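## Task

Take the loose end of the blue network patch cord and push it into the port beneath the white label until it clicks and locks, with the plug's latch clip on top. The cord must have stopped moving shortly after you declare the scene finished.

## Robot and tools

Robot: two six-joint arms, left_arm and right_arm, each on a tilted plate fixed to a shared metal frame behind them. Calibrated base poses in the scene frame: left_arm at (-0.038, +0.315, +0.239) m, quat_wxyz (+0.990, -0.132, +0.048, -0.002); right_arm at (-0.051, -0.165, +0.239) m, quat_wxyz (+0.990, +0.133, +0.045, -0.019). Gravity-up expressed in each base frame: left (-0.095, -0.261, +0.961), right (-0.095, +0.261, +0.961). Joint ranges are about +-6.283 rad except the elbow, -3.142 to 3.142 (0 is straight). Two cameras, cam_left_wrist and cam_right_wrist, both 672x504, ride on the wrists.

Frames: the scene frame has its origin at table-top height halfway between the nominal bases, +z up, +x out over the table, left_arm toward +y (image left/right does not match these names). Hand positions, quaternions, velocities and targets of an arm are reported in that arm's own base frame, and its offsets are along its own base axes, rotating about the Hand target point. Reported poses may be off by a few centimetres, worse at long reach.

Gripper: fingers point along gripper +z and close along gripper x. end_effector_position is the point between the pads; fingertips extend 17.5 mm further. A block juts about 10 cm toward gripper -y and turns with the hand.

execute_actions(actions, cameras): actions is a list of actions; each action is a table of up to 15 rows, one per 1/30 s step, and a short table repeats its final row to fill 15 steps. Every row is one flat list of 18 numbers in [-1, 1] covering both arms: left dx, dy, dz, rx, ry, rz, gripper position, force_limit, speed, then the same nine for the right. The six pose numbers are an offset, not a pose, measured from that arm's Hand target when the action begins; every row of an action counts from that same start, and a repeated offset in a later action moves further. Scale: 1.0 equals 0.6 m or 180 degrees; rx, ry, rz form one rotation vector. A translation longer than 1.0 gets shortened. Sending six zeros re-requests the current Hand target. Images return only when actions is empty or cameras names some; ["all"] gives all.

Gripper numbers are absolute settings, not offsets. position: +1 fully open (50 mm), about -0.65 pads meet, -1 to grip until stopped. force_limit: -1 about 20 N, 0 about 102 N, +1 about 185 N per pad (actual may exceed by up to 15 N). speed: -1 is 20 mm/s, 0 is 85, +1 is 150. Both start at +1. To leave a gripper alone, resend its previous three values; 0 is a real command. New force or speed apply only with a position change of at least 0.01. object_status: 0 moving, 1 blocked while opening, 2 blocked while closing (a grip), 3 reached target or pads met. Opening in mm is about (250 - position_measured) x 0.202.

move(target, speed, blend, stop_force, zero, blocking, cameras): straight-line paths for both arms. target is one 18-number row or a list of up to 15 rows, each an offset from the Hand targets at the move's start (not from the previous row), same layout and scale as above. speed: m/s, 0.002 to 3.6, default 0.25 (rotation capped at twice that in rad/s); one value or one per row. blend: corner rounding in m, default 0 (full stop at each row). stop_force: N, 3 to 120, shared by both arms; an arm's path ends when it senses that much resistance, then backs off slightly but still presses somewhat. Unreliable while the gripper rotates, and unreliable against light loose items; omit it when pulling away from a contact. zero (with stop_force only): true re-zeroes before the move. blocking=false returns after 0.5 s and cannot be combined with stop_force. Paths share one end time, last at least 0.5 s and are cut off at 10 s; they do not avoid obstacles. Keep finger numbers identical across rows of a list. The result adds a move: line, e.g. done, off_target, moving, held, fault, plus limits such as paced or held. Do not route the hand near its own base; circle around it.

wait(seconds 0 to 10), stop() to brake a running move, zoom_image(camera, region [x0, y0, x1, y1] in pixels, at most 504 by 504, only the latest image of cam_left_wrist or cam_right_wrist), zero_wrist_force(arm), finished_scene(scene, 1 or 2), which is irreversible.

Results: Hand target is the last commanded pose after clipping; the hand may rest short, and the next command asks again. Orientation commands are clipped to within 32 degrees of the measured one. Wrist force and torque are in gripper axes, zeroed at scene start; a third line shows the peak since the last report. Joint torques include gravity. Joint velocities may be shown as within noise.

Cautions: a net force near 150 N (+-25) or contact torque at the limits (138 N m for the first three joints, 25.7 N m for wrist joints) halts that arm for 10 s. Arms are stiff, so aim only slightly past a contact and move slowly when touching. Avoid contact between the arms; closing on the other gripper counts. A clearance check may hold commands. Motors warn at 70 °C and lock 30 to 60 s at 85 °C; avoid long stretched holds or pushing at unreachable poses. Don't drop or fling things, let go of moving parts, strike fixed objects, or leave anything off the table. Ensure the cord is still before finishing. Time passes while you write replies.

Each tool is called after "Emit:" in YAML: its name, and indented under it one key for each argument.

## Session

Emit:
execute_actions:
  actions: []

Scene clock: 0.00 s.
left_arm: end_effector_position=(+0.7188, -0.5009, +0.0934) position_measured=3 object_status=3 end_effector_quat_wxyz=(+0.465, +0.820, -0.124, +0.309) | right_arm: end_effector_position=(+0.3137, -0.1173, +0.0229) position_measured=3 object_status=3 end_effector_quat_wxyz=(-0.254, +0.934, -0.135, +0.212)
Joint positions: left_arm=[-0.628 -0.564 1.393 2.747 -2.038 0.942] | right_arm=[2.745 -1.791 -2.721 0.13 2.17 1.565]
Joint velocities: within noise
Joint torques (N m): no reading
Wrist force (N): no reading
Wrist torque (N m): no reading
Wrist force, peak (N): no reading
Hand target: left_arm +0.7188, -0.5009, +0.0934; +0.465, +0.820, -0.124, +0.309 | right_arm +0.3137, -0.1173, +0.0229; -0.254, +0.934, -0.135, +0.212
Tool commands: left_gripper/position=+1.0 left_gripper/force_limit=+1.0 left_gripper/speed=+1.0 right_gripper/position=+1.0 right_gripper/force_limit=+1.0 right_gripper/speed=+1.0

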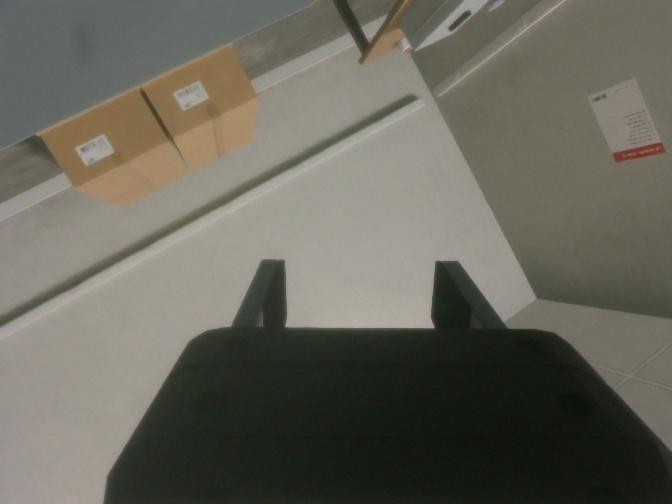

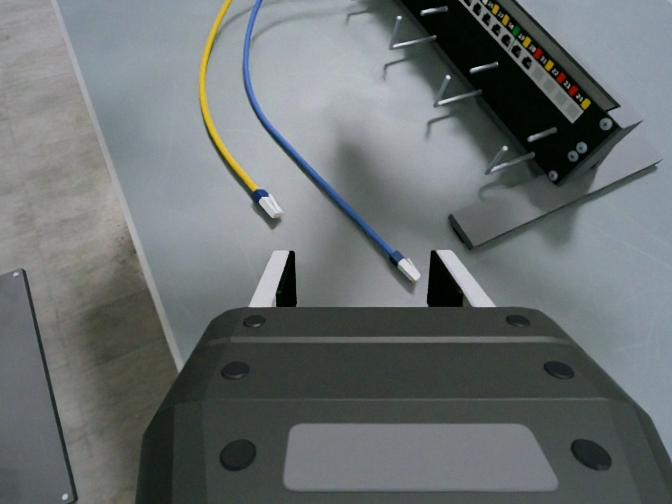

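Emit:
move:
  target: [-0.6,0.707,0.22,0,0,0,1,1,1,-0.075,0.143,0.214,0,0,0,1,1,1]
  cameras: ["all"]

Scene clock: 16.03 s.
left_arm: end_effector_position=(+0.3588, -0.0767, +0.2254) position_measured=3 object_status=3 end_effector_quat_wxyz=(+0.465, +0.820, -0.124, +0.309) | right_arm: end_effector_position=(+0.2687, -0.0315, +0.1513) position_measured=3 object_status=3 end_effector_quat_wxyz=(-0.254, +0.934, -0.135, +0.212)
Joint positions: left_arm=[0.029 -1.608 2.626 2.922 -2.589 1.454] | right_arm=[3.1 -0.84 -2.764 -0.589 2.021 1.939]
Joint torques (N m): left_arm=[8.5 -25.77 -22.41 -1.3 -4.39 2.52] | right_arm=[5.01 6.07 28.4 2.29 -0.11 1.23]
Wrist force (N): left_arm=[0.0 -0.3 0.3] | right_arm=[0.0 -0.1 0.1]
Wrist torque (N m): left_arm=[-0.04 -0.01 -0.10] | right_arm=[-0.02 0.01 -0.09]
Wrist force, peak (N): left_arm=[0.5 -0.3 2.1] | right_arm=[-0.4 -0.8 -0.3]
Hand target: left_arm +0.3588, -0.0767, +0.2254; +0.465, +0.820, -0.124, +0.309 | right_arm +0.2687, -0.0315, +0.1513; -0.254, +0.934, -0.135, +0.212
Off the commanded pose: left_arm 0.000 m, 0 deg | right_arm 0.000 m, 0 deg.
move: done

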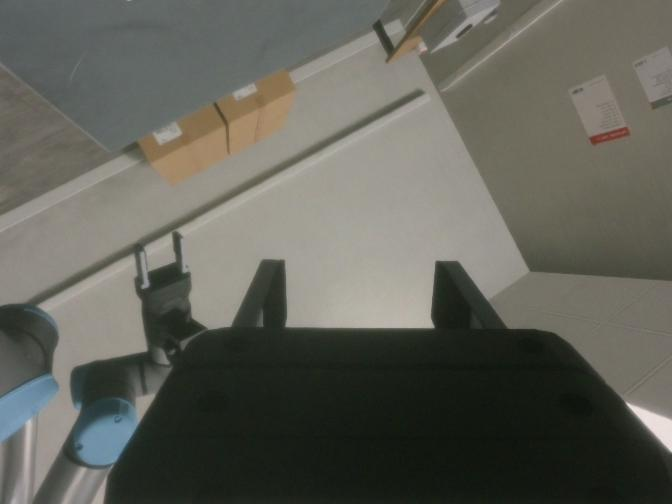

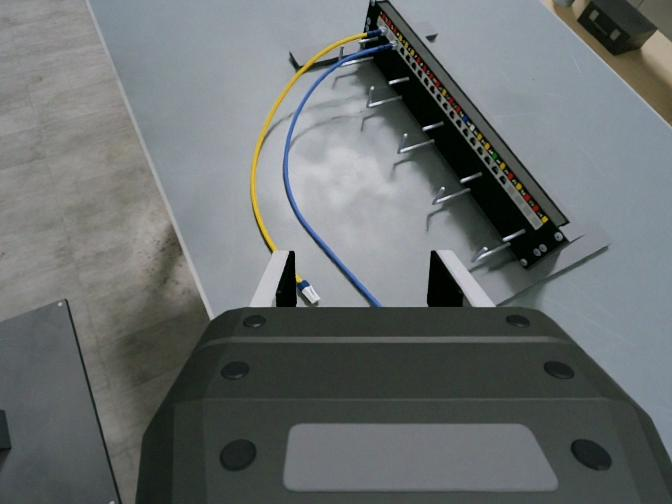

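Emit:
zoom_image:
  camera: "cam_right_wrist"
  region: [350, 0, 590, 270]

Emit:
zoom_image:
  camera: "cam_right_wrist"
  region: [440, 80, 560, 240]

Emit:
zoom_image:
  camera: "cam_right_wrist"
  region: [360, 10, 480, 130]

Scaled by 1.867 from the camera's 672x504 image, which has a finer 960x720 frame.

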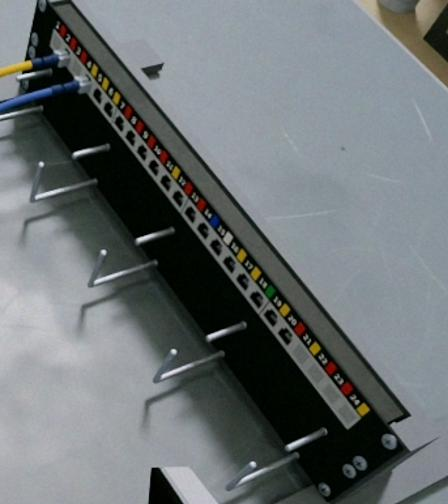

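Scaled by 3.150 from the camera's 672x504 image, which has a finer 960x720 frame.

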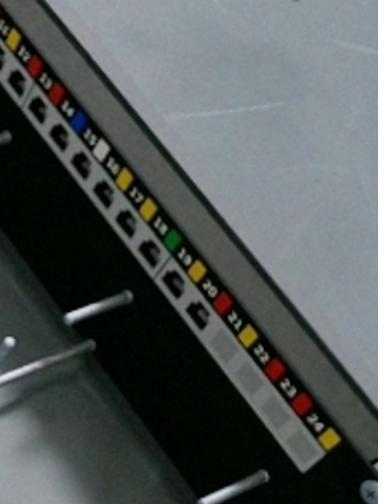

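Scaled by 4.200 from the camera's 672x504 image, which has a finer 960x720 frame.

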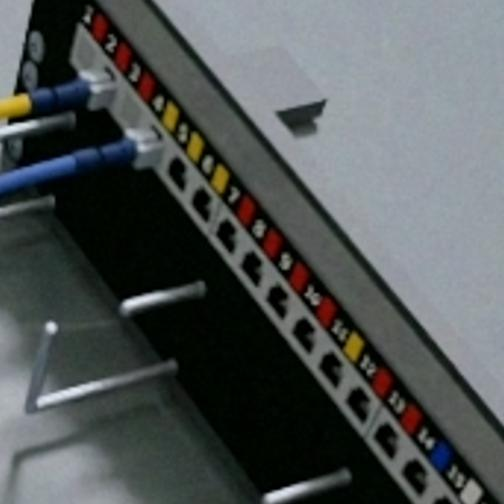

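Emit:
zoom_image:
  camera: "cam_right_wrist"
  region: [230, 0, 670, 330]

Emit:
move:
  target: [0,0,0,0,0,0,1,1,1,0.0465,0.0417,-0.0781,0,0,0,1,1,1]
  cameras: ["cam_right_wrist"]

Emit:
zoom_image:
  camera: "cam_right_wrist"
  region: [230, 0, 670, 330]

Emit:
move:
  target: [0,0,0,0,0,0,1,1,1,-0.0874,0.036,-0.0327,0,0,0,1,1,1]
  cameras: ["cam_right_wrist"]

Emit:
zoom_image:
  camera: "cam_right_wrist"
  region: [230, 0, 670, 330]

Scaled by 1.145 from the camera's 672x504 image, which has a finer 960x720 frame.

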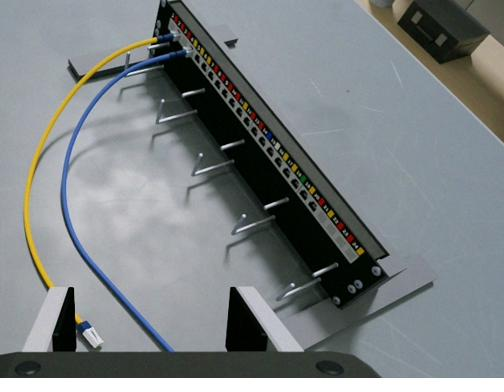

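Scene clock: 39.23 s.
left_arm: end_effector_position=(+0.3588, -0.0767, +0.2254) position_measured=3 object_status=3 end_effector_quat_wxyz=(+0.465, +0.820, -0.124, +0.309) | right_arm: end_effector_position=(+0.2787, -0.0190, +0.1274) position_measured=3 object_status=3 end_effector_quat_wxyz=(-0.252, +0.936, -0.135, +0.206)
Joint positions: left_arm=[0.029 -1.608 2.626 2.922 -2.589 1.454] | right_arm=[3.182 -0.939 -2.814 -0.421 1.979 2.012]
Joint torques (N m): left_arm=[9.08 -25.56 -22.77 -1.18 -4.35 2.52] | right_arm=[-9.51 7.49 27.04 2.31 2.72 -1.85]
Wrist force (N): left_arm=[0.1 0.0 -0.2] | right_arm=[-0.1 0.0 -0.2]
Wrist torque (N m): left_arm=[0.02 -0.02 -0.11] | right_arm=[0.00 0.02 0.00]
Wrist force, peak (N): left_arm=[0.1 0.1 -0.6] | right_arm=[-1.1 0.2 6.9]
Hand target: left_arm +0.3588, -0.0767, +0.2254; +0.465, +0.820, -0.124, +0.309 | right_arm +0.2787, -0.0190, +0.1274; -0.252, +0.936, -0.135, +0.206 (not the last commanded pose)
Off the commanded pose: left_arm 0.000 m, 0 deg | right_arm 0.032 m, 1 deg.
move: held (right_arm; a check stopped the path); limits=held
pose unreachable (right arm): on one or more control steps of this call, first in action 0 (counted from 0), this arm could not follow its commanded pose, so it was not sent that pose on those steps. It may still have moved: this result reports where it is.
cause: moving toward the commanded pose would bring two parts of the arm too close to each other (joints 3 (elbow) and 4 (wrist 1) lie between them).
Images, in order (width x height): cam_right_wrist 672x504.

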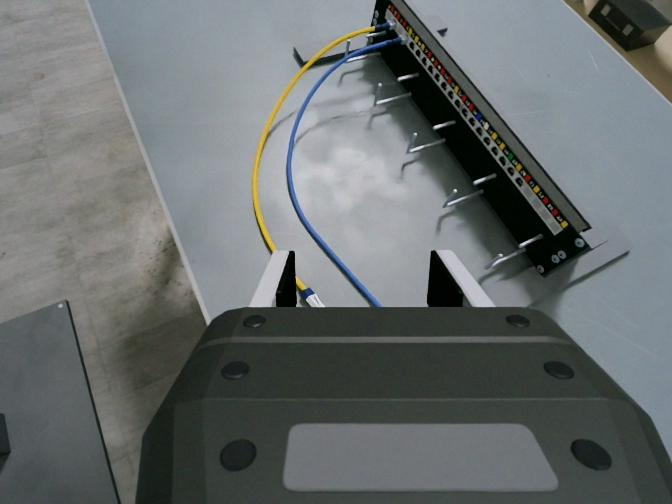

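Scaled by 1.145 from the camera's 672x504 image, which has a finer 960x720 frame.

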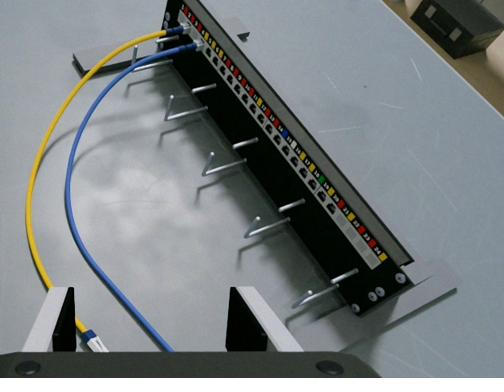

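Scene clock: 39.73 s.
left_arm: end_effector_position=(+0.3588, -0.0767, +0.2254) position_measured=3 object_status=3 end_effector_quat_wxyz=(+0.465, +0.820, -0.124, +0.309) | right_arm: end_effector_position=(+0.2779, -0.0186, +0.1272) position_measured=3 object_status=3 end_effector_quat_wxyz=(-0.252, +0.936, -0.135, +0.206)
Joint positions: left_arm=[0.029 -1.608 2.626 2.922 -2.589 1.454] | right_arm=[3.185 -0.934 -2.816 -0.423 1.979 2.014]
Joint torques (N m): left_arm=[9.46 -26.22 -23.07 -1.05 -4.26 2.33] | right_arm=[-10.01 -10.34 27.13 5.24 2.67 -1.79]
Wrist force (N): left_arm=[0.1 0.2 0.1] | right_arm=[-0.1 0.0 0.0]
Wrist torque (N m): left_arm=[0.04 -0.02 -0.10] | right_arm=[0.01 0.01 0.00]
Wrist force, peak (N): left_arm=[0.0 0.1 -0.5] | right_arm=[-0.7 -0.3 -0.9]
Hand target: left_arm +0.3588, -0.0767, +0.2254; +0.465, +0.820, -0.124, +0.309 | right_arm +0.2779, -0.0186, +0.1272; -0.252, +0.936, -0.135, +0.206 (not the last commanded pose)
Off the commanded pose: left_arm 0.000 m, 0 deg | right_arm 0.059 m, 0 deg.
move: held (right_arm; a check stopped the path); limits=held
pose unreachable (right arm): on one or more control steps of this call, first in action 0 (counted from 0), this arm could not follow its commanded pose, so it was not sent that pose on those steps. It may still have moved: this result reports where it is.
cause: moving toward the commanded pose would bring two parts of the arm too close to each other (joints 3 (elbow) and 4 (wrist 1) lie between them).
Images, in order (width x height): cam_right_wrist 672x504.

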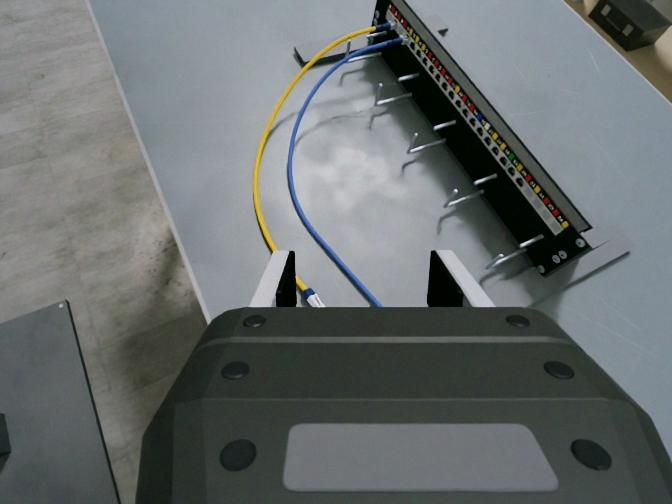

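Scaled by 1.145 from the camera's 672x504 image, which has a finer 960x720 frame.

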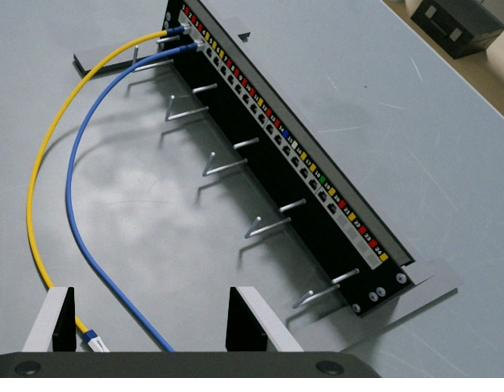

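Emit:
move:
  target:
    - [0,0,0,0,0,0,1,1,1,0.239,0.038,-0.074,0.135,-0.126,-0.75,1,1,1]
    - [0,0,0,0,0,0,1,1,1,0.232,-0.008,-0.367,0.135,-0.126,-0.75,1,1,1]
  speed: 0.3
  cameras: ["cam_right_wrist"]

Scene clock: 68.10 s.
left_arm: end_effector_position=(+0.3588, -0.0767, +0.2254) position_measured=3 object_status=3 end_effector_quat_wxyz=(+0.465, +0.820, -0.124, +0.309) | right_arm: end_effector_position=(+0.2785, -0.0185, +0.1270) position_measured=3 object_status=3 end_effector_quat_wxyz=(-0.252, +0.935, -0.139, +0.208)
Joint positions: left_arm=[0.029 -1.608 2.626 2.922 -2.589 1.454] | right_arm=[3.19 -0.933 -2.82 -0.412 1.973 2.028]
Joint torques (N m): left_arm=[8.93 -25.71 -22.95 -1.17 -4.32 2.66] | right_arm=[-10.15 -10.73 27.22 2.58 2.68 -1.86]
Wrist force (N): left_arm=[-0.1 -0.1 -0.1] | right_arm=[-0.2 -0.2 -0.3]
Wrist torque (N m): left_arm=[-0.02 0.01 -0.10] | right_arm=[-0.02 0.03 0.00]
Wrist force, peak (N): left_arm=[0.5 -0.1 0.3] | right_arm=[0.6 -1.0 -0.4]
Hand target: left_arm +0.3588, -0.0767, +0.2254; +0.465, +0.820, -0.124, +0.309 | right_arm +0.2785, -0.0185, +0.1270; -0.252, +0.935, -0.139, +0.208 (not the last commanded pose)
Off the commanded pose: left_arm 0.000 m, 0 deg | right_arm 0.260 m, 138 deg.
move: held (right_arm; a check stopped the path); path passed 0 of 2 targets; limits=held
pose unreachable (right arm): on one or more control steps of this call, first in action 0 (counted from 0), this arm could not follow its commanded pose, so it was not sent that pose on those steps. It may still have moved: this result reports where it is.
cause: moving toward the commanded pose would bring two parts of the arm too close to each other (joints 3 (elbow) and 4 (wrist 1) lie between them).
Images, in order (width x height): cam_right_wrist 672x504.

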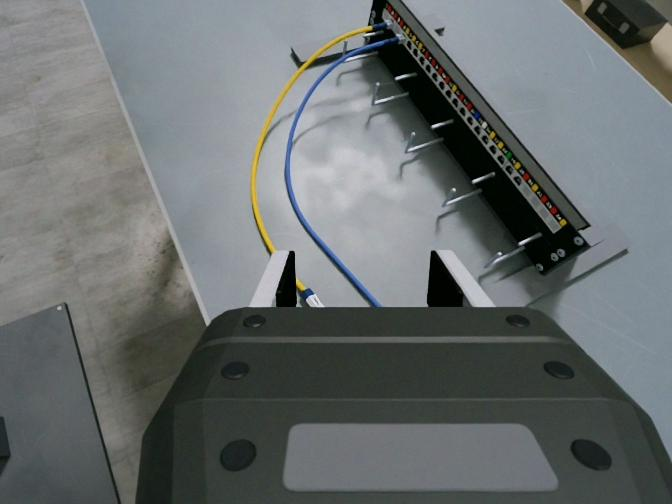

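Emit:
move:
  target:
    - [0,0,0,0,0,0,1,1,1,0.236,0.047,0.149,0,0,0,1,1,1]
    - [0,0,0,0,0,0,1,1,1,0.239,0.038,0.05,0.135,-0.126,-0.75,1,1,1]
    - [0,0,0,0,0,0,1,1,1,0.232,-0.008,-0.367,0.135,-0.126,-0.75,1,1,1]
  speed: 0.3
  cameras: ["cam_right_wrist"]

Scene clock: 77.97 s.
left_arm: end_effector_position=(+0.3588, -0.0767, +0.2254) position_measured=3 object_status=3 end_effector_quat_wxyz=(+0.465, +0.820, -0.124, +0.309) | right_arm: end_effector_position=(+0.4177, -0.0233, -0.0932) position_measured=3 object_status=3 end_effector_quat_wxyz=(+0.073, -0.128, +0.894, -0.422)
Joint positions: left_arm=[0.029 -1.608 2.626 2.922 -2.589 1.454] | right_arm=[3.927 -2.186 -2.43 -0.605 0.81 5.422]
Joint torques (N m): left_arm=[8.26 -25.64 -22.48 -1.23 -4.41 2.24] | right_arm=[3.54 19.28 14.15 3.58 -2.6 -1.78]
Wrist force (N): left_arm=[0.1 0.0 0.0] | right_arm=[0.0 -0.1 -0.5]
Wrist torque (N m): left_arm=[0.01 -0.02 -0.11] | right_arm=[0.01 -0.03 -0.02]
Wrist force, peak (N): left_arm=[0.5 -0.4 0.1] | right_arm=[-0.5 -2.2 -2.1]
Hand target: left_arm +0.3588, -0.0767, +0.2254; +0.465, +0.820, -0.124, +0.309 | right_arm +0.4177, -0.0233, -0.0932; +0.073, -0.128, +0.894, -0.422
Off the commanded pose: left_arm 0.000 m, 0 deg | right_arm 0.000 m, 0 deg.
move: done
Images, in order (width x height): cam_right_wrist 672x504.

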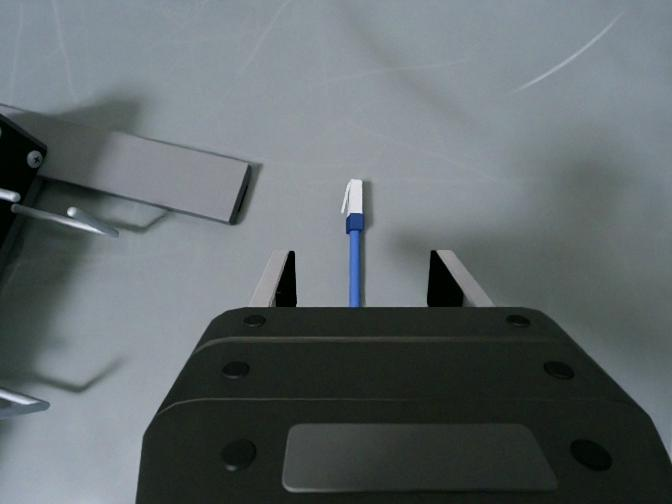

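Great.

Emit:
zoom_image:
  camera: "cam_right_wrist"
  region: [310, 170, 400, 250]

Scaled by 5.600 from the camera's 672x504 image, which has a finer 960x720 frame.

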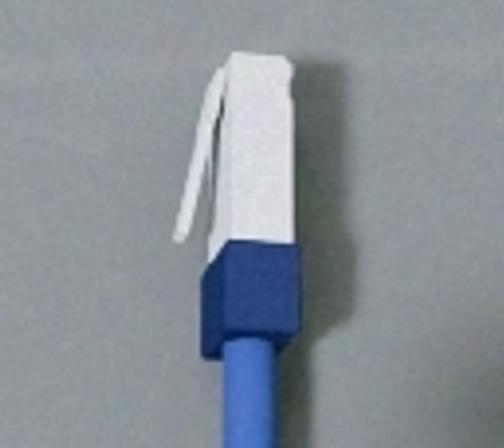

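Emit:
move:
  target: [0,0,0,0,0,0,1,1,1,0.0157,-0.054,-0.0688,0.106,0.032,0.002,1,1,1]
  cameras: ["cam_right_wrist"]

Scene clock: 105.47 s.
left_arm: end_effector_position=(+0.3588, -0.0767, +0.2254) position_measured=3 object_status=3 end_effector_quat_wxyz=(+0.465, +0.820, -0.124, +0.309) | right_arm: end_effector_position=(+0.4271, -0.0557, -0.1345) position_measured=3 object_status=3 end_effector_quat_wxyz=(+0.050, -0.138, +0.954, -0.261)
Joint positions: left_arm=[0.029 -1.608 2.626 2.922 -2.589 1.454] | right_arm=[3.67 -2.255 -2.46 -0.114 1.044 4.986]
Joint torques (N m): left_arm=[7.72 -25.55 -22.17 -1.38 -4.33 2.25] | right_arm=[4.38 20.06 11.63 4.35 0.68 -1.72]
Wrist force (N): left_arm=[0.2 0.0 0.3] | right_arm=[0.6 0.1 -1.3]
Wrist torque (N m): left_arm=[0.00 -0.05 -0.11] | right_arm=[0.09 -0.19 -0.10]
Wrist force, peak (N): left_arm=[0.2 0.3 -0.5] | right_arm=[0.6 0.1 -1.3]
Hand target: left_arm +0.3588, -0.0767, +0.2254; +0.465, +0.820, -0.124, +0.309 | right_arm +0.4271, -0.0557, -0.1345; +0.050, -0.138, +0.954, -0.261
Off the commanded pose: left_arm 0.000 m, 0 deg | right_arm 0.000 m, 0 deg.
move: done
Images, in order (width x height): cam_right_wrist 672x504.

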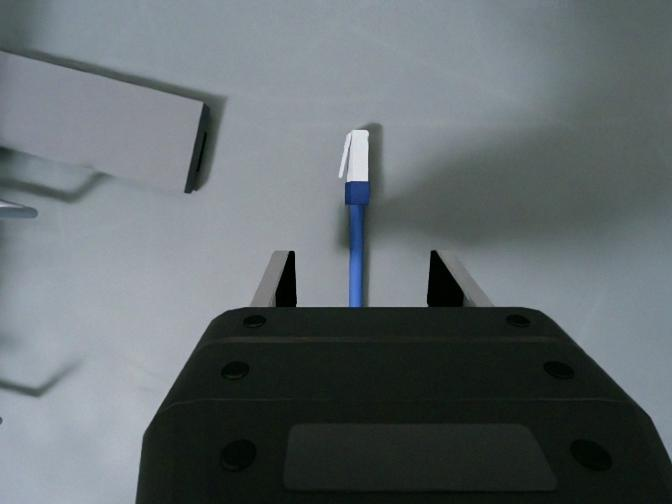

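Emit:
move:
  target: [0,0,0,0,0,0,1,1,1,0.0053,-0.0148,-0.0544,0,0,0,1,1,1]
  speed: 0.02
  stop_force: 6
  cameras: ["cam_right_wrist"]

Scene clock: 133.33 s.
left_arm: end_effector_position=(+0.3588, -0.0767, +0.2254) position_measured=3 object_status=3 end_effector_quat_wxyz=(+0.465, +0.820, -0.124, +0.309) | right_arm: end_effector_position=(+0.4303, -0.0646, -0.1671) position_measured=3 object_status=3 end_effector_quat_wxyz=(+0.050, -0.138, +0.954, -0.261)
Joint positions: left_arm=[0.029 -1.608 2.626 2.922 -2.589 1.454] | right_arm=[3.645 -2.38 -2.43 -0.004 1.041 4.957]
Joint torques (N m): left_arm=[9.15 -25.86 -21.86 -1.19 -4.39 2.2] | right_arm=[4.66 22.69 8.88 4.39 -2.13 -1.83]
Wrist force (N): left_arm=[0.1 0.0 0.1] | right_arm=[0.5 0.0 -1.5]
Wrist torque (N m): left_arm=[0.01 -0.03 -0.09] | right_arm=[0.07 -0.18 -0.11]
Wrist force, peak (N): left_arm=[0.5 0.2 -0.4] | right_arm=[0.5 0.0 -1.5]
Hand target: left_arm +0.3588, -0.0767, +0.2254; +0.465, +0.820, -0.124, +0.309 | right_arm +0.4303, -0.0646, -0.1671; +0.050, -0.138, +0.954, -0.261
Off the commanded pose: left_arm 0.000 m, 0 deg | right_arm 0.000 m, 0 deg.
move: done
Images, in order (width x height): cam_right_wrist 672x504.

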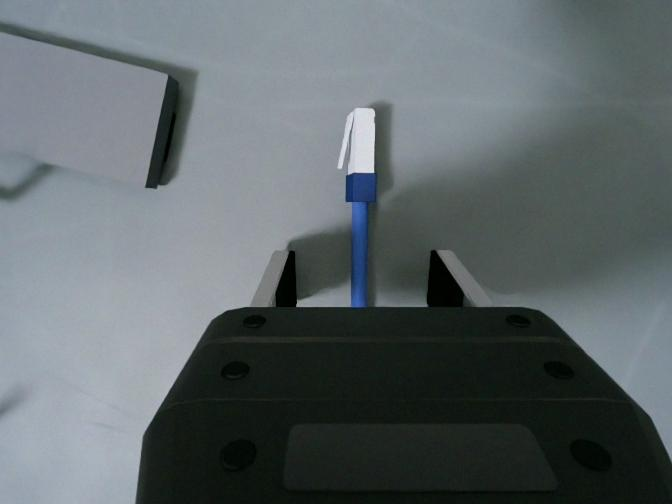

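Emit:
execute_actions:
  actions:
    - [[0,0,0,0,0,0,1,1,1,0,0,0,0,0,0,-1,-0.9,-0.7]]
    - [[0,0,0,0,0,0,1,1,1,0,0,0,0,0,0,-1,-0.9,-0.7]]
  cameras: ["cam_right_wrist"]

Scene clock: 137.17 s.
left_arm: end_effector_position=(+0.3588, -0.0767, +0.2254) position_measured=3 object_status=3 end_effector_quat_wxyz=(+0.465, +0.820, -0.124, +0.309) | right_arm: end_effector_position=(+0.4303, -0.0646, -0.1671) position_measured=225 object_status=2 end_effector_quat_wxyz=(+0.050, -0.138, +0.954, -0.261)
Joint positions: left_arm=[0.029 -1.608 2.626 2.922 -2.589 1.454] | right_arm=[3.645 -2.38 -2.43 -0.004 1.041 4.957]
Joint torques (N m): left_arm=[8.58 -26.32 -22.02 -1.17 -4.28 2.3] | right_arm=[4.31 22.11 9.18 4.14 -2.11 -1.88]
Wrist force (N): left_arm=[0.4 0.0 -0.2] | right_arm=[0.2 -0.1 -1.0]
Wrist torque (N m): left_arm=[0.00 -0.07 -0.09] | right_arm=[0.05 -0.14 -0.11]
Wrist force, peak (N): left_arm=[0.3 0.5 -0.1] | right_arm=[0.4 -0.1 -1.5]
Hand target: left_arm +0.3588, -0.0767, +0.2254; +0.465, +0.820, -0.124, +0.309 | right_arm +0.4303, -0.0646, -0.1671; +0.050, -0.138, +0.954, -0.261
Off the commanded pose: left_arm 0.000 m, 0 deg | right_arm 0.000 m, 0 deg.
Step readings (end_effector_position of left_arm | right_arm):
0: (+0.3588, -0.0767, +0.2254) | (+0.4303, -0.0646, -0.1671)
1: (+0.3588, -0.0767, +0.2254) | (+0.4303, -0.0646, -0.1671)
2: (+0.3588, -0.0767, +0.2254) | (+0.4303, -0.0646, -0.1671)
4: (+0.3588, -0.0767, +0.2254) | (+0.4303, -0.0646, -0.1671)
8: (+0.3588, -0.0767, +0.2254) | (+0.4303, -0.0646, -0.1671)
15: (+0.3588, -0.0767, +0.2254) | (+0.4303, -0.0646, -0.1671)
16: (+0.3588, -0.0767, +0.2254) | (+0.4303, -0.0646, -0.1671)
17: (+0.3588, -0.0767, +0.2254) | (+0.4303, -0.0646, -0.1671)
19: (+0.3588, -0.0767, +0.2254) | (+0.4303, -0.0646, -0.1671)
23: (+0.3588, -0.0767, +0.2254) | (+0.4303, -0.0646, -0.1671)
30: (+0.3588, -0.0767, +0.2254) | (+0.4303, -0.0646, -0.1671)
Images, in order (width x height): cam_right_wrist 672x504.

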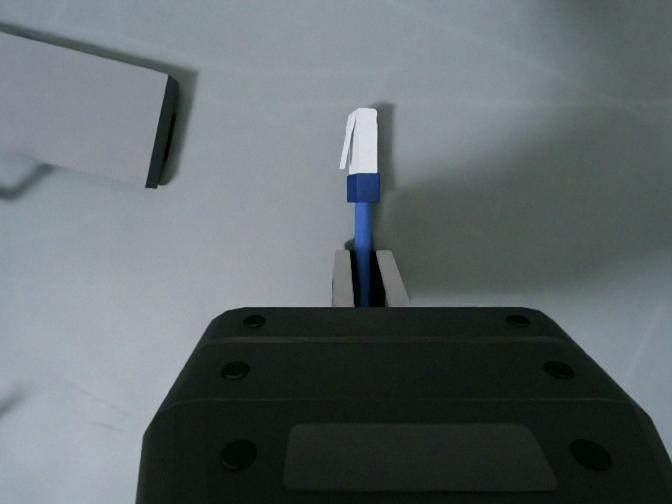

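Emit:
move:
  target:
    - [0,0,0,0,0,0,1,1,1,-0.019,0.052,0.192,0,0,0,-1,-0.9,-0.7]
    - [0,0,0,0,0,0,1,1,1,0.028,0.19,0.348,0.3956,-0.2076,0.433,-1,-0.9,-0.7]
  cameras: ["all"]

Scene clock: 151.20 s.
left_arm: end_effector_position=(+0.3588, -0.0767, +0.2254) position_measured=3 object_status=3 end_effector_quat_wxyz=(+0.465, +0.820, -0.124, +0.309) | right_arm: end_effector_position=(+0.4471, +0.0494, +0.0417) position_measured=225 object_status=2 end_effector_quat_wxyz=(+0.515, -0.529, +0.578, +0.347)
Joint positions: left_arm=[0.029 -1.608 2.626 2.922 -2.589 1.454] | right_arm=[2.986 -2.366 -2.306 0.292 2.898 3.336]
Joint torques (N m): left_arm=[8.46 -24.59 -21.7 -1.26 -4.42 1.99] | right_arm=[0.97 44.98 5.56 1.69 3.61 -1.91]
Wrist force (N): left_arm=[-0.1 -0.1 -0.4] | right_arm=[-2.7 -1.2 0.6]
Wrist torque (N m): left_arm=[-0.01 0.01 -0.09] | right_arm=[-0.20 0.86 -0.26]
Wrist force, peak (N): left_arm=[0.3 -0.6 -0.1] | right_arm=[-0.4 -0.5 -3.3]
Hand target: left_arm +0.3588, -0.0767, +0.2254; +0.465, +0.820, -0.124, +0.309 | right_arm +0.4471, +0.0494, +0.0417; +0.515, -0.529, +0.578, +0.347
Off the commanded pose: left_arm 0.000 m, 0 deg | right_arm 0.000 m, 0 deg.
move: done

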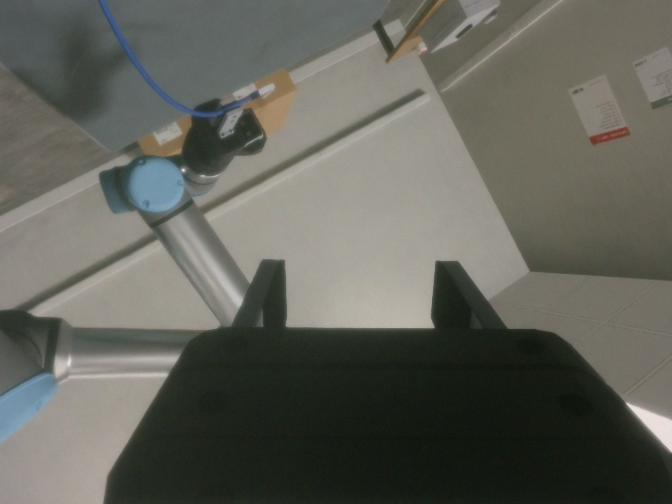

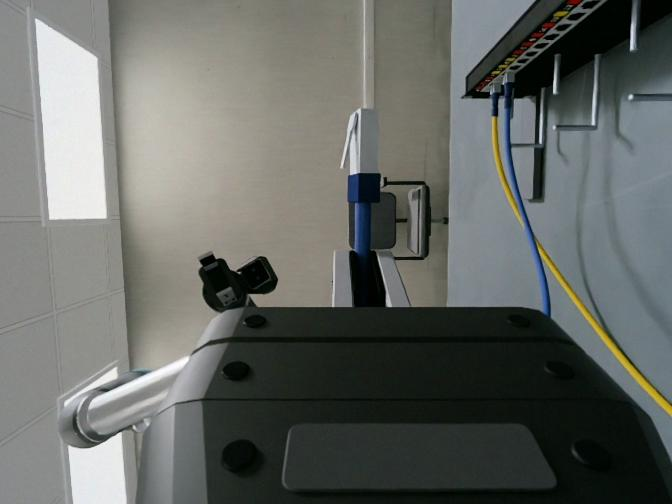

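Emit:
move:
  target:
    - [0.101,-0.368,-0.038,0.5322,-0.1279,-0.3074,1,1,1,0,0,0,0,0,0,-1,-0.9,-0.7]
    - [0.1167,-0.6525,-0.2357,0.5322,-0.1279,-0.3074,1,1,1,0,0,0,0,0,0,-1,-0.9,-0.7]
  cameras: ["all"]

Scene clock: 172.93 s.
left_arm: end_effector_position=(+0.4288, -0.4682, +0.0840) position_measured=3 object_status=3 end_effector_quat_wxyz=(-0.218, +0.679, -0.701, +0.032) | right_arm: end_effector_position=(+0.4471, +0.0494, +0.0417) position_measured=225 object_status=2 end_effector_quat_wxyz=(+0.515, -0.529, +0.578, +0.347)
Joint positions: left_arm=[-1.218 -1.11 1.684 4.266 -1.144 1.928] | right_arm=[2.986 -2.366 -2.306 0.292 2.898 3.336]
Joint torques (N m): left_arm=[-22.46 -21.4 -34.09 -1.71 -1.87 -2.23] | right_arm=[1.23 44.54 -2.18 1.95 3.67 -1.97]
Wrist force (N): left_arm=[-1.8 -3.6 -3.0] | right_arm=[-2.6 -1.2 0.7]
Wrist torque (N m): left_arm=[-0.42 0.00 0.22] | right_arm=[-0.19 0.84 -0.26]
Wrist force, peak (N): left_arm=[-3.6 -4.1 -3.1] | right_arm=[-3.0 -1.3 0.9]
Hand target: left_arm +0.4288, -0.4682, +0.0840; -0.218, +0.679, -0.701, +0.032 | right_arm +0.4471, +0.0494, +0.0417; +0.515, -0.529, +0.578, +0.347
Off the commanded pose: left_arm 0.000 m, 0 deg | right_arm 0.000 m, 0 deg.
move: done

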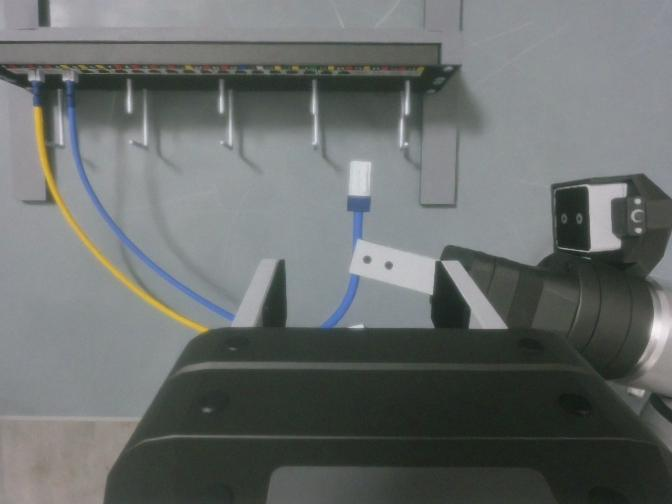

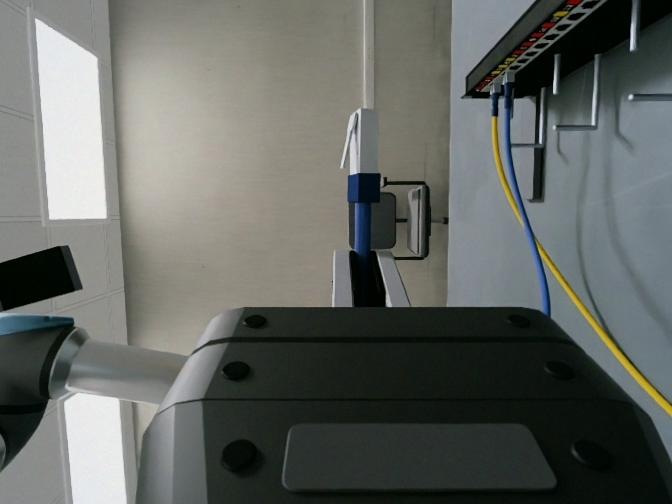

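Emit:
move:
  target: [0.029,0.028,-0.128,0,0,0,1,1,1,0,0,0,0,0,0,-1,-0.9,-0.7]
  speed: 0.1
  stop_force: 15
  cameras: ["all"]

Scene clock: 185.07 s.
left_arm: end_effector_position=(+0.4462, -0.4514, +0.0072) position_measured=3 object_status=3 end_effector_quat_wxyz=(-0.218, +0.679, -0.701, +0.032) | right_arm: end_effector_position=(+0.4471, +0.0494, +0.0417) position_measured=225 object_status=2 end_effector_quat_wxyz=(+0.515, -0.529, +0.578, +0.347)
Joint positions: left_arm=[-1.182 -1.004 1.759 4.067 -1.14 1.968] | right_arm=[2.986 -2.366 -2.306 0.292 2.898 3.336]
Joint torques (N m): left_arm=[-0.98 -22.28 -7.93 -5.2 2.89 2.55] | right_arm=[1.22 44.5 -1.62 1.86 3.6 -1.93]
Wrist force (N): left_arm=[-1.8 -3.8 -2.8] | right_arm=[-2.9 -1.3 0.6]
Wrist torque (N m): left_arm=[-0.45 -0.02 0.10] | right_arm=[-0.21 0.88 -0.26]
Wrist force, peak (N): left_arm=[-1.9 -3.8 -4.6] | right_arm=[-2.9 -1.3 1.0]
Hand target: left_arm +0.4462, -0.4514, +0.0072; -0.218, +0.679, -0.701, +0.032 | right_arm +0.4471, +0.0494, +0.0417; +0.515, -0.529, +0.578, +0.347
Off the commanded pose: left_arm 0.000 m, 0 deg | right_arm 0.000 m, 0 deg.
move: done

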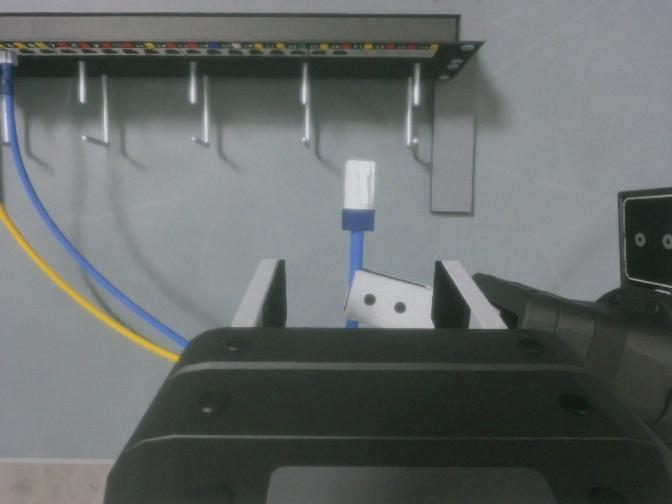

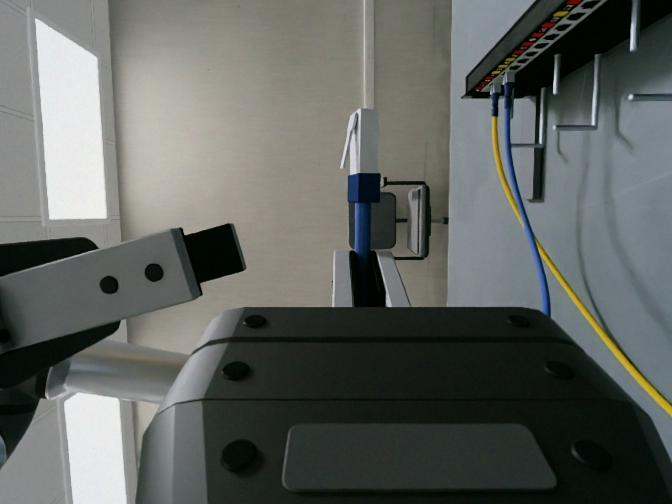

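Emit:
move:
  target: [0.024,0.0112,-0.0398,0,0,0,1,1,1,0,0,0,0,0,0,-1,-0.9,-0.7]
  speed: 0.06
  stop_force: 12
  cameras: ["all"]

Scene clock: 193.47 s.
left_arm: end_effector_position=(+0.4606, -0.4447, -0.0167) position_measured=3 object_status=3 end_effector_quat_wxyz=(-0.218, +0.679, -0.701, +0.032) | right_arm: end_effector_position=(+0.4471, +0.0494, +0.0417) position_measured=225 object_status=2 end_effector_quat_wxyz=(+0.515, -0.529, +0.578, +0.347)
Joint positions: left_arm=[-1.156 -0.957 1.763 4.005 -1.137 1.996] | right_arm=[2.986 -2.366 -2.306 0.292 2.898 3.336]
Joint torques (N m): left_arm=[-2.48 -23.53 -32.76 -5.23 2.87 2.51] | right_arm=[1.65 44.18 -1.77 1.9 3.56 -1.89]
Wrist force (N): left_arm=[-1.7 -3.5 -2.8] | right_arm=[-2.8 -1.4 0.6]
Wrist torque (N m): left_arm=[-0.41 -0.02 0.09] | right_arm=[-0.23 0.86 -0.26]
Wrist force, peak (N): left_arm=[-1.7 -4.0 -3.4] | right_arm=[-3.0 -1.3 0.8]
Hand target: left_arm +0.4606, -0.4447, -0.0167; -0.218, +0.679, -0.701, +0.032 | right_arm +0.4471, +0.0494, +0.0417; +0.515, -0.529, +0.578, +0.347
Off the commanded pose: left_arm 0.000 m, 0 deg | right_arm 0.000 m, 0 deg.
move: done

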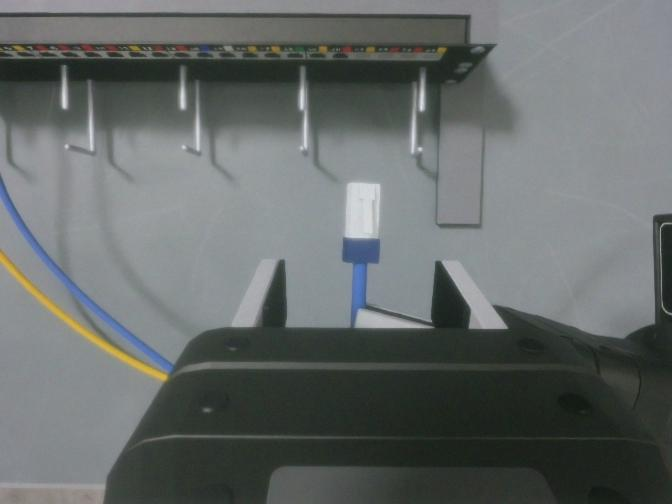

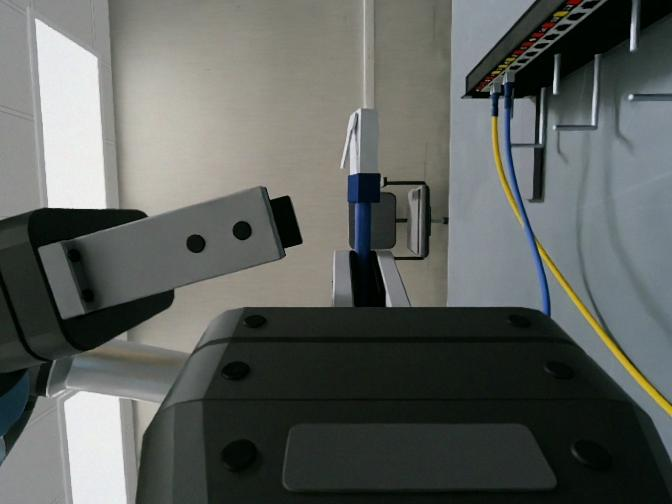

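Emit:
move:
  target:
    - [0.0216,-0.0002,0.0021,0,0,0,1,1,1,0,0,0,0,0,0,-1,-0.9,-0.7]
    - [0.0266,0.0138,-0.0492,0,0,0,1,1,1,0,0,0,0,0,0,-1,-0.9,-0.7]
  speed: 0.05
  stop_force: 10
  cameras: ["all"]

Scene clock: 216.47 s.
left_arm: end_effector_position=(+0.4766, -0.4364, -0.0462) position_measured=3 object_status=3 end_effector_quat_wxyz=(-0.218, +0.679, -0.701, +0.032) | right_arm: end_effector_position=(+0.4471, +0.0494, +0.0417) position_measured=225 object_status=2 end_effector_quat_wxyz=(+0.515, -0.529, +0.578, +0.347)
Joint positions: left_arm=[-1.127 -0.897 1.763 3.932 -1.134 2.028] | right_arm=[2.986 -2.366 -2.306 0.292 2.898 3.336]
Joint torques (N m): left_arm=[-2.73 -25.69 -7.77 -5.46 2.85 2.41] | right_arm=[1.04 43.73 -1.98 1.93 3.55 -2]
Wrist force (N): left_arm=[-1.6 -3.4 -3.0] | right_arm=[-2.7 -1.2 0.8]
Wrist torque (N m): left_arm=[-0.41 -0.04 0.09] | right_arm=[-0.20 0.84 -0.26]
Wrist force, peak (N): left_arm=[-1.8 -4.3 -3.2] | right_arm=[-2.9 -1.2 1.0]
Hand target: left_arm +0.4766, -0.4364, -0.0462; -0.218, +0.679, -0.701, +0.032 | right_arm +0.4471, +0.0494, +0.0417; +0.515, -0.529, +0.578, +0.347
Off the commanded pose: left_arm 0.000 m, 0 deg | right_arm 0.000 m, 0 deg.
move: done

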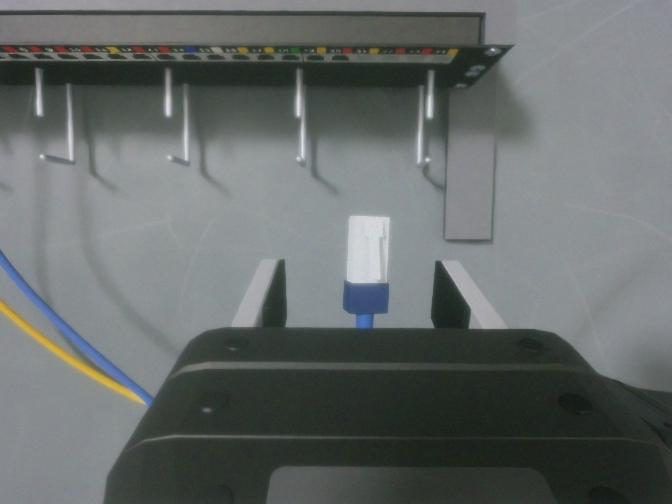

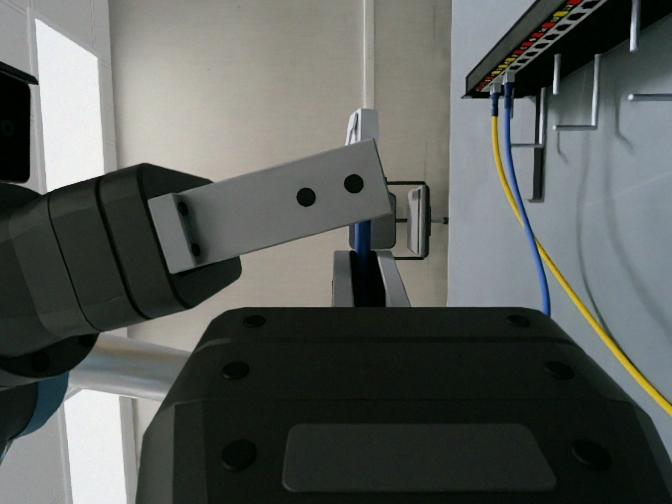

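Emit:
move:
  target: [0,-0.0039,-0.001,0,0,0,1,1,1,0,0,0,0,0,0,-1,-0.9,-0.7]

Emit:
execute_actions:
  actions:
    - [[0,0,0,0,0,0,-1,-0.8,-0.7,0,0,0,0,0,0,-1,-0.9,-0.7]]
    - [[0,0,0,0,0,0,-1,-0.8,-0.7,0,0,0,0,0,0,-1,-0.9,-0.7]]
    - [[0,0,0,0,0,0,-1,-0.8,-0.7,0,0,0,0,0,0,-1,-0.9,-0.7]]
  cameras: ["all"]

Scene clock: 220.03 s.
left_arm: end_effector_position=(+0.4766, -0.4387, -0.0468) position_measured=3 object_status=3 end_effector_quat_wxyz=(-0.218, +0.679, -0.701, +0.032) | right_arm: end_effector_position=(+0.4471, +0.0494, +0.0417) position_measured=225 object_status=2 end_effector_quat_wxyz=(+0.515, -0.529, +0.578, +0.347)
Joint positions: left_arm=[-1.128 -0.894 1.757 3.935 -1.134 2.026] | right_arm=[2.986 -2.366 -2.306 0.292 2.898 3.336]
Joint torques (N m): left_arm=[-23.98 -26.64 -31.95 -1.38 -1.46 -1.96] | right_arm=[1.13 44.2 -1.8 1.86 3.65 -1.99]
Wrist force (N): left_arm=[-1.5 -3.6 -2.6] | right_arm=[-2.8 -1.3 0.7]
Wrist torque (N m): left_arm=[-0.43 -0.06 0.21] | right_arm=[-0.20 0.88 -0.26]
Wrist force, peak (N): left_arm=[-1.6 -3.9 -3.1] | right_arm=[-2.9 -1.3 0.8]
Hand target: left_arm +0.4766, -0.4388, -0.0468; -0.218, +0.679, -0.701, +0.032 | right_arm +0.4471, +0.0494, +0.0417; +0.515, -0.529, +0.578, +0.347
Off the commanded pose: left_arm 0.000 m, 0 deg | right_arm 0.000 m, 0 deg.
move: done

Scene clock: 221.73 s.
left_arm: end_effector_position=(+0.4766, -0.4388, -0.0468) position_measured=188 object_status=2 end_effector_quat_wxyz=(-0.218, +0.679, -0.701, +0.032) | right_arm: end_effector_position=(+0.4471, +0.0494, +0.0417) position_measured=225 object_status=2 end_effector_quat_wxyz=(+0.515, -0.529, +0.578, +0.347)
Joint positions: left_arm=[-1.128 -0.894 1.757 3.935 -1.134 2.026] | right_arm=[2.986 -2.366 -2.306 0.292 2.898 3.336]
Joint torques (N m): left_arm=[-24.36 -26.01 -31.19 -1.95 -1.66 -1.95] | right_arm=[2.27 43.6 -2.39 1.9 3.49 -1.96]
Wrist force (N): left_arm=[-2.5 -5.6 -2.5] | right_arm=[-2.7 0.0 -0.7]
Wrist torque (N m): left_arm=[-0.48 -0.07 0.23] | right_arm=[-0.21 0.82 -0.26]
Wrist force, peak (N): left_arm=[-2.9 -5.7 -2.4] | right_arm=[-2.9 -1.3 0.9]
Hand target: left_arm +0.4766, -0.4388, -0.0468; -0.218, +0.679, -0.701, +0.032 | right_arm +0.4471, +0.0494, +0.0417; +0.515, -0.529, +0.578, +0.347
Off the commanded pose: left_arm 0.000 m, 0 deg | right_arm 0.000 m, 0 deg.
Step readings (end_effector_position of left_arm | right_arm):
0: (+0.4766, -0.4387, -0.0468) | (+0.4471, +0.0494, +0.0417)
1: (+0.4766, -0.4387, -0.0468) | (+0.4471, +0.0494, +0.0417)
2: (+0.4766, -0.4388, -0.0468) | (+0.4471, +0.0494, +0.0417)
4: (+0.4766, -0.4388, -0.0468) | (+0.4471, +0.0494, +0.0417)
8: (+0.4766, -0.4388, -0.0468) | (+0.4471, +0.0494, +0.0417)
15: (+0.4766, -0.4388, -0.0468) | (+0.4471, +0.0494, +0.0417)
16: (+0.4766, -0.4388, -0.0468) | (+0.4471, +0.0494, +0.0417)
17: (+0.4766, -0.4388, -0.0468) | (+0.4471, +0.0494, +0.0417)
19: (+0.4766, -0.4388, -0.0468) | (+0.4471, +0.0494, +0.0417)
23: (+0.4766, -0.4388, -0.0468) | (+0.4471, +0.0494, +0.0417)
30: (+0.4766, -0.4388, -0.0468) | (+0.4471, +0.0494, +0.0417)
31: (+0.4766, -0.4388, -0.0468) | (+0.4471, +0.0494, +0.0417)
32: (+0.4766, -0.4388, -0.0468) | (+0.4471, +0.0494, +0.0417)
34: (+0.4766, -0.4388, -0.0468) | (+0.4471, +0.0494, +0.0417)
38: (+0.4766, -0.4388, -0.0468) | (+0.4471, +0.0494, +0.0417)
45: (+0.4766, -0.4388, -0.0468) | (+0.4471, +0.0494, +0.0417)

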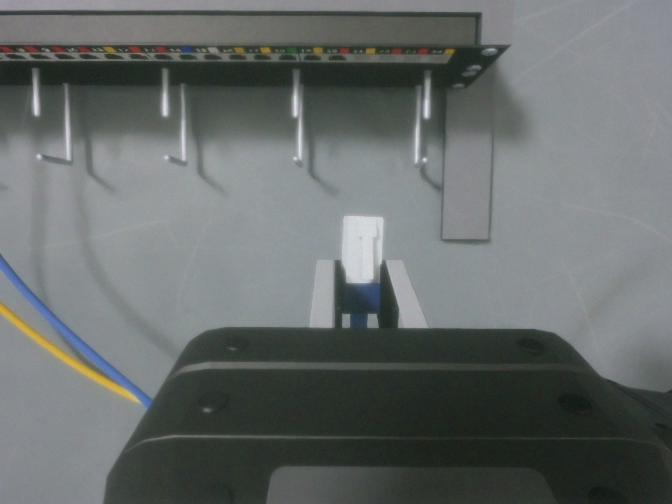

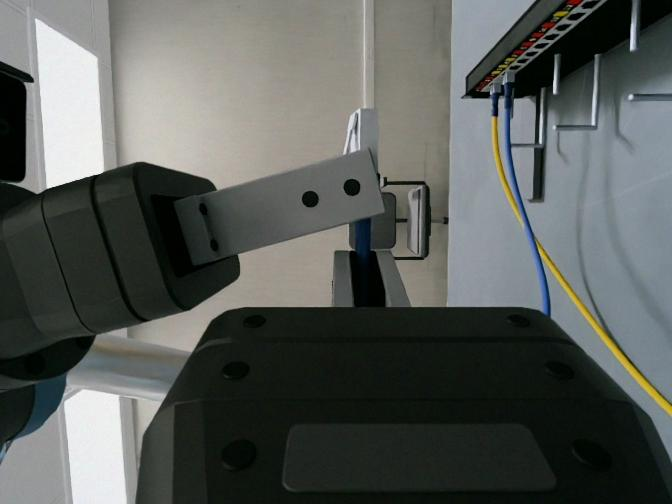

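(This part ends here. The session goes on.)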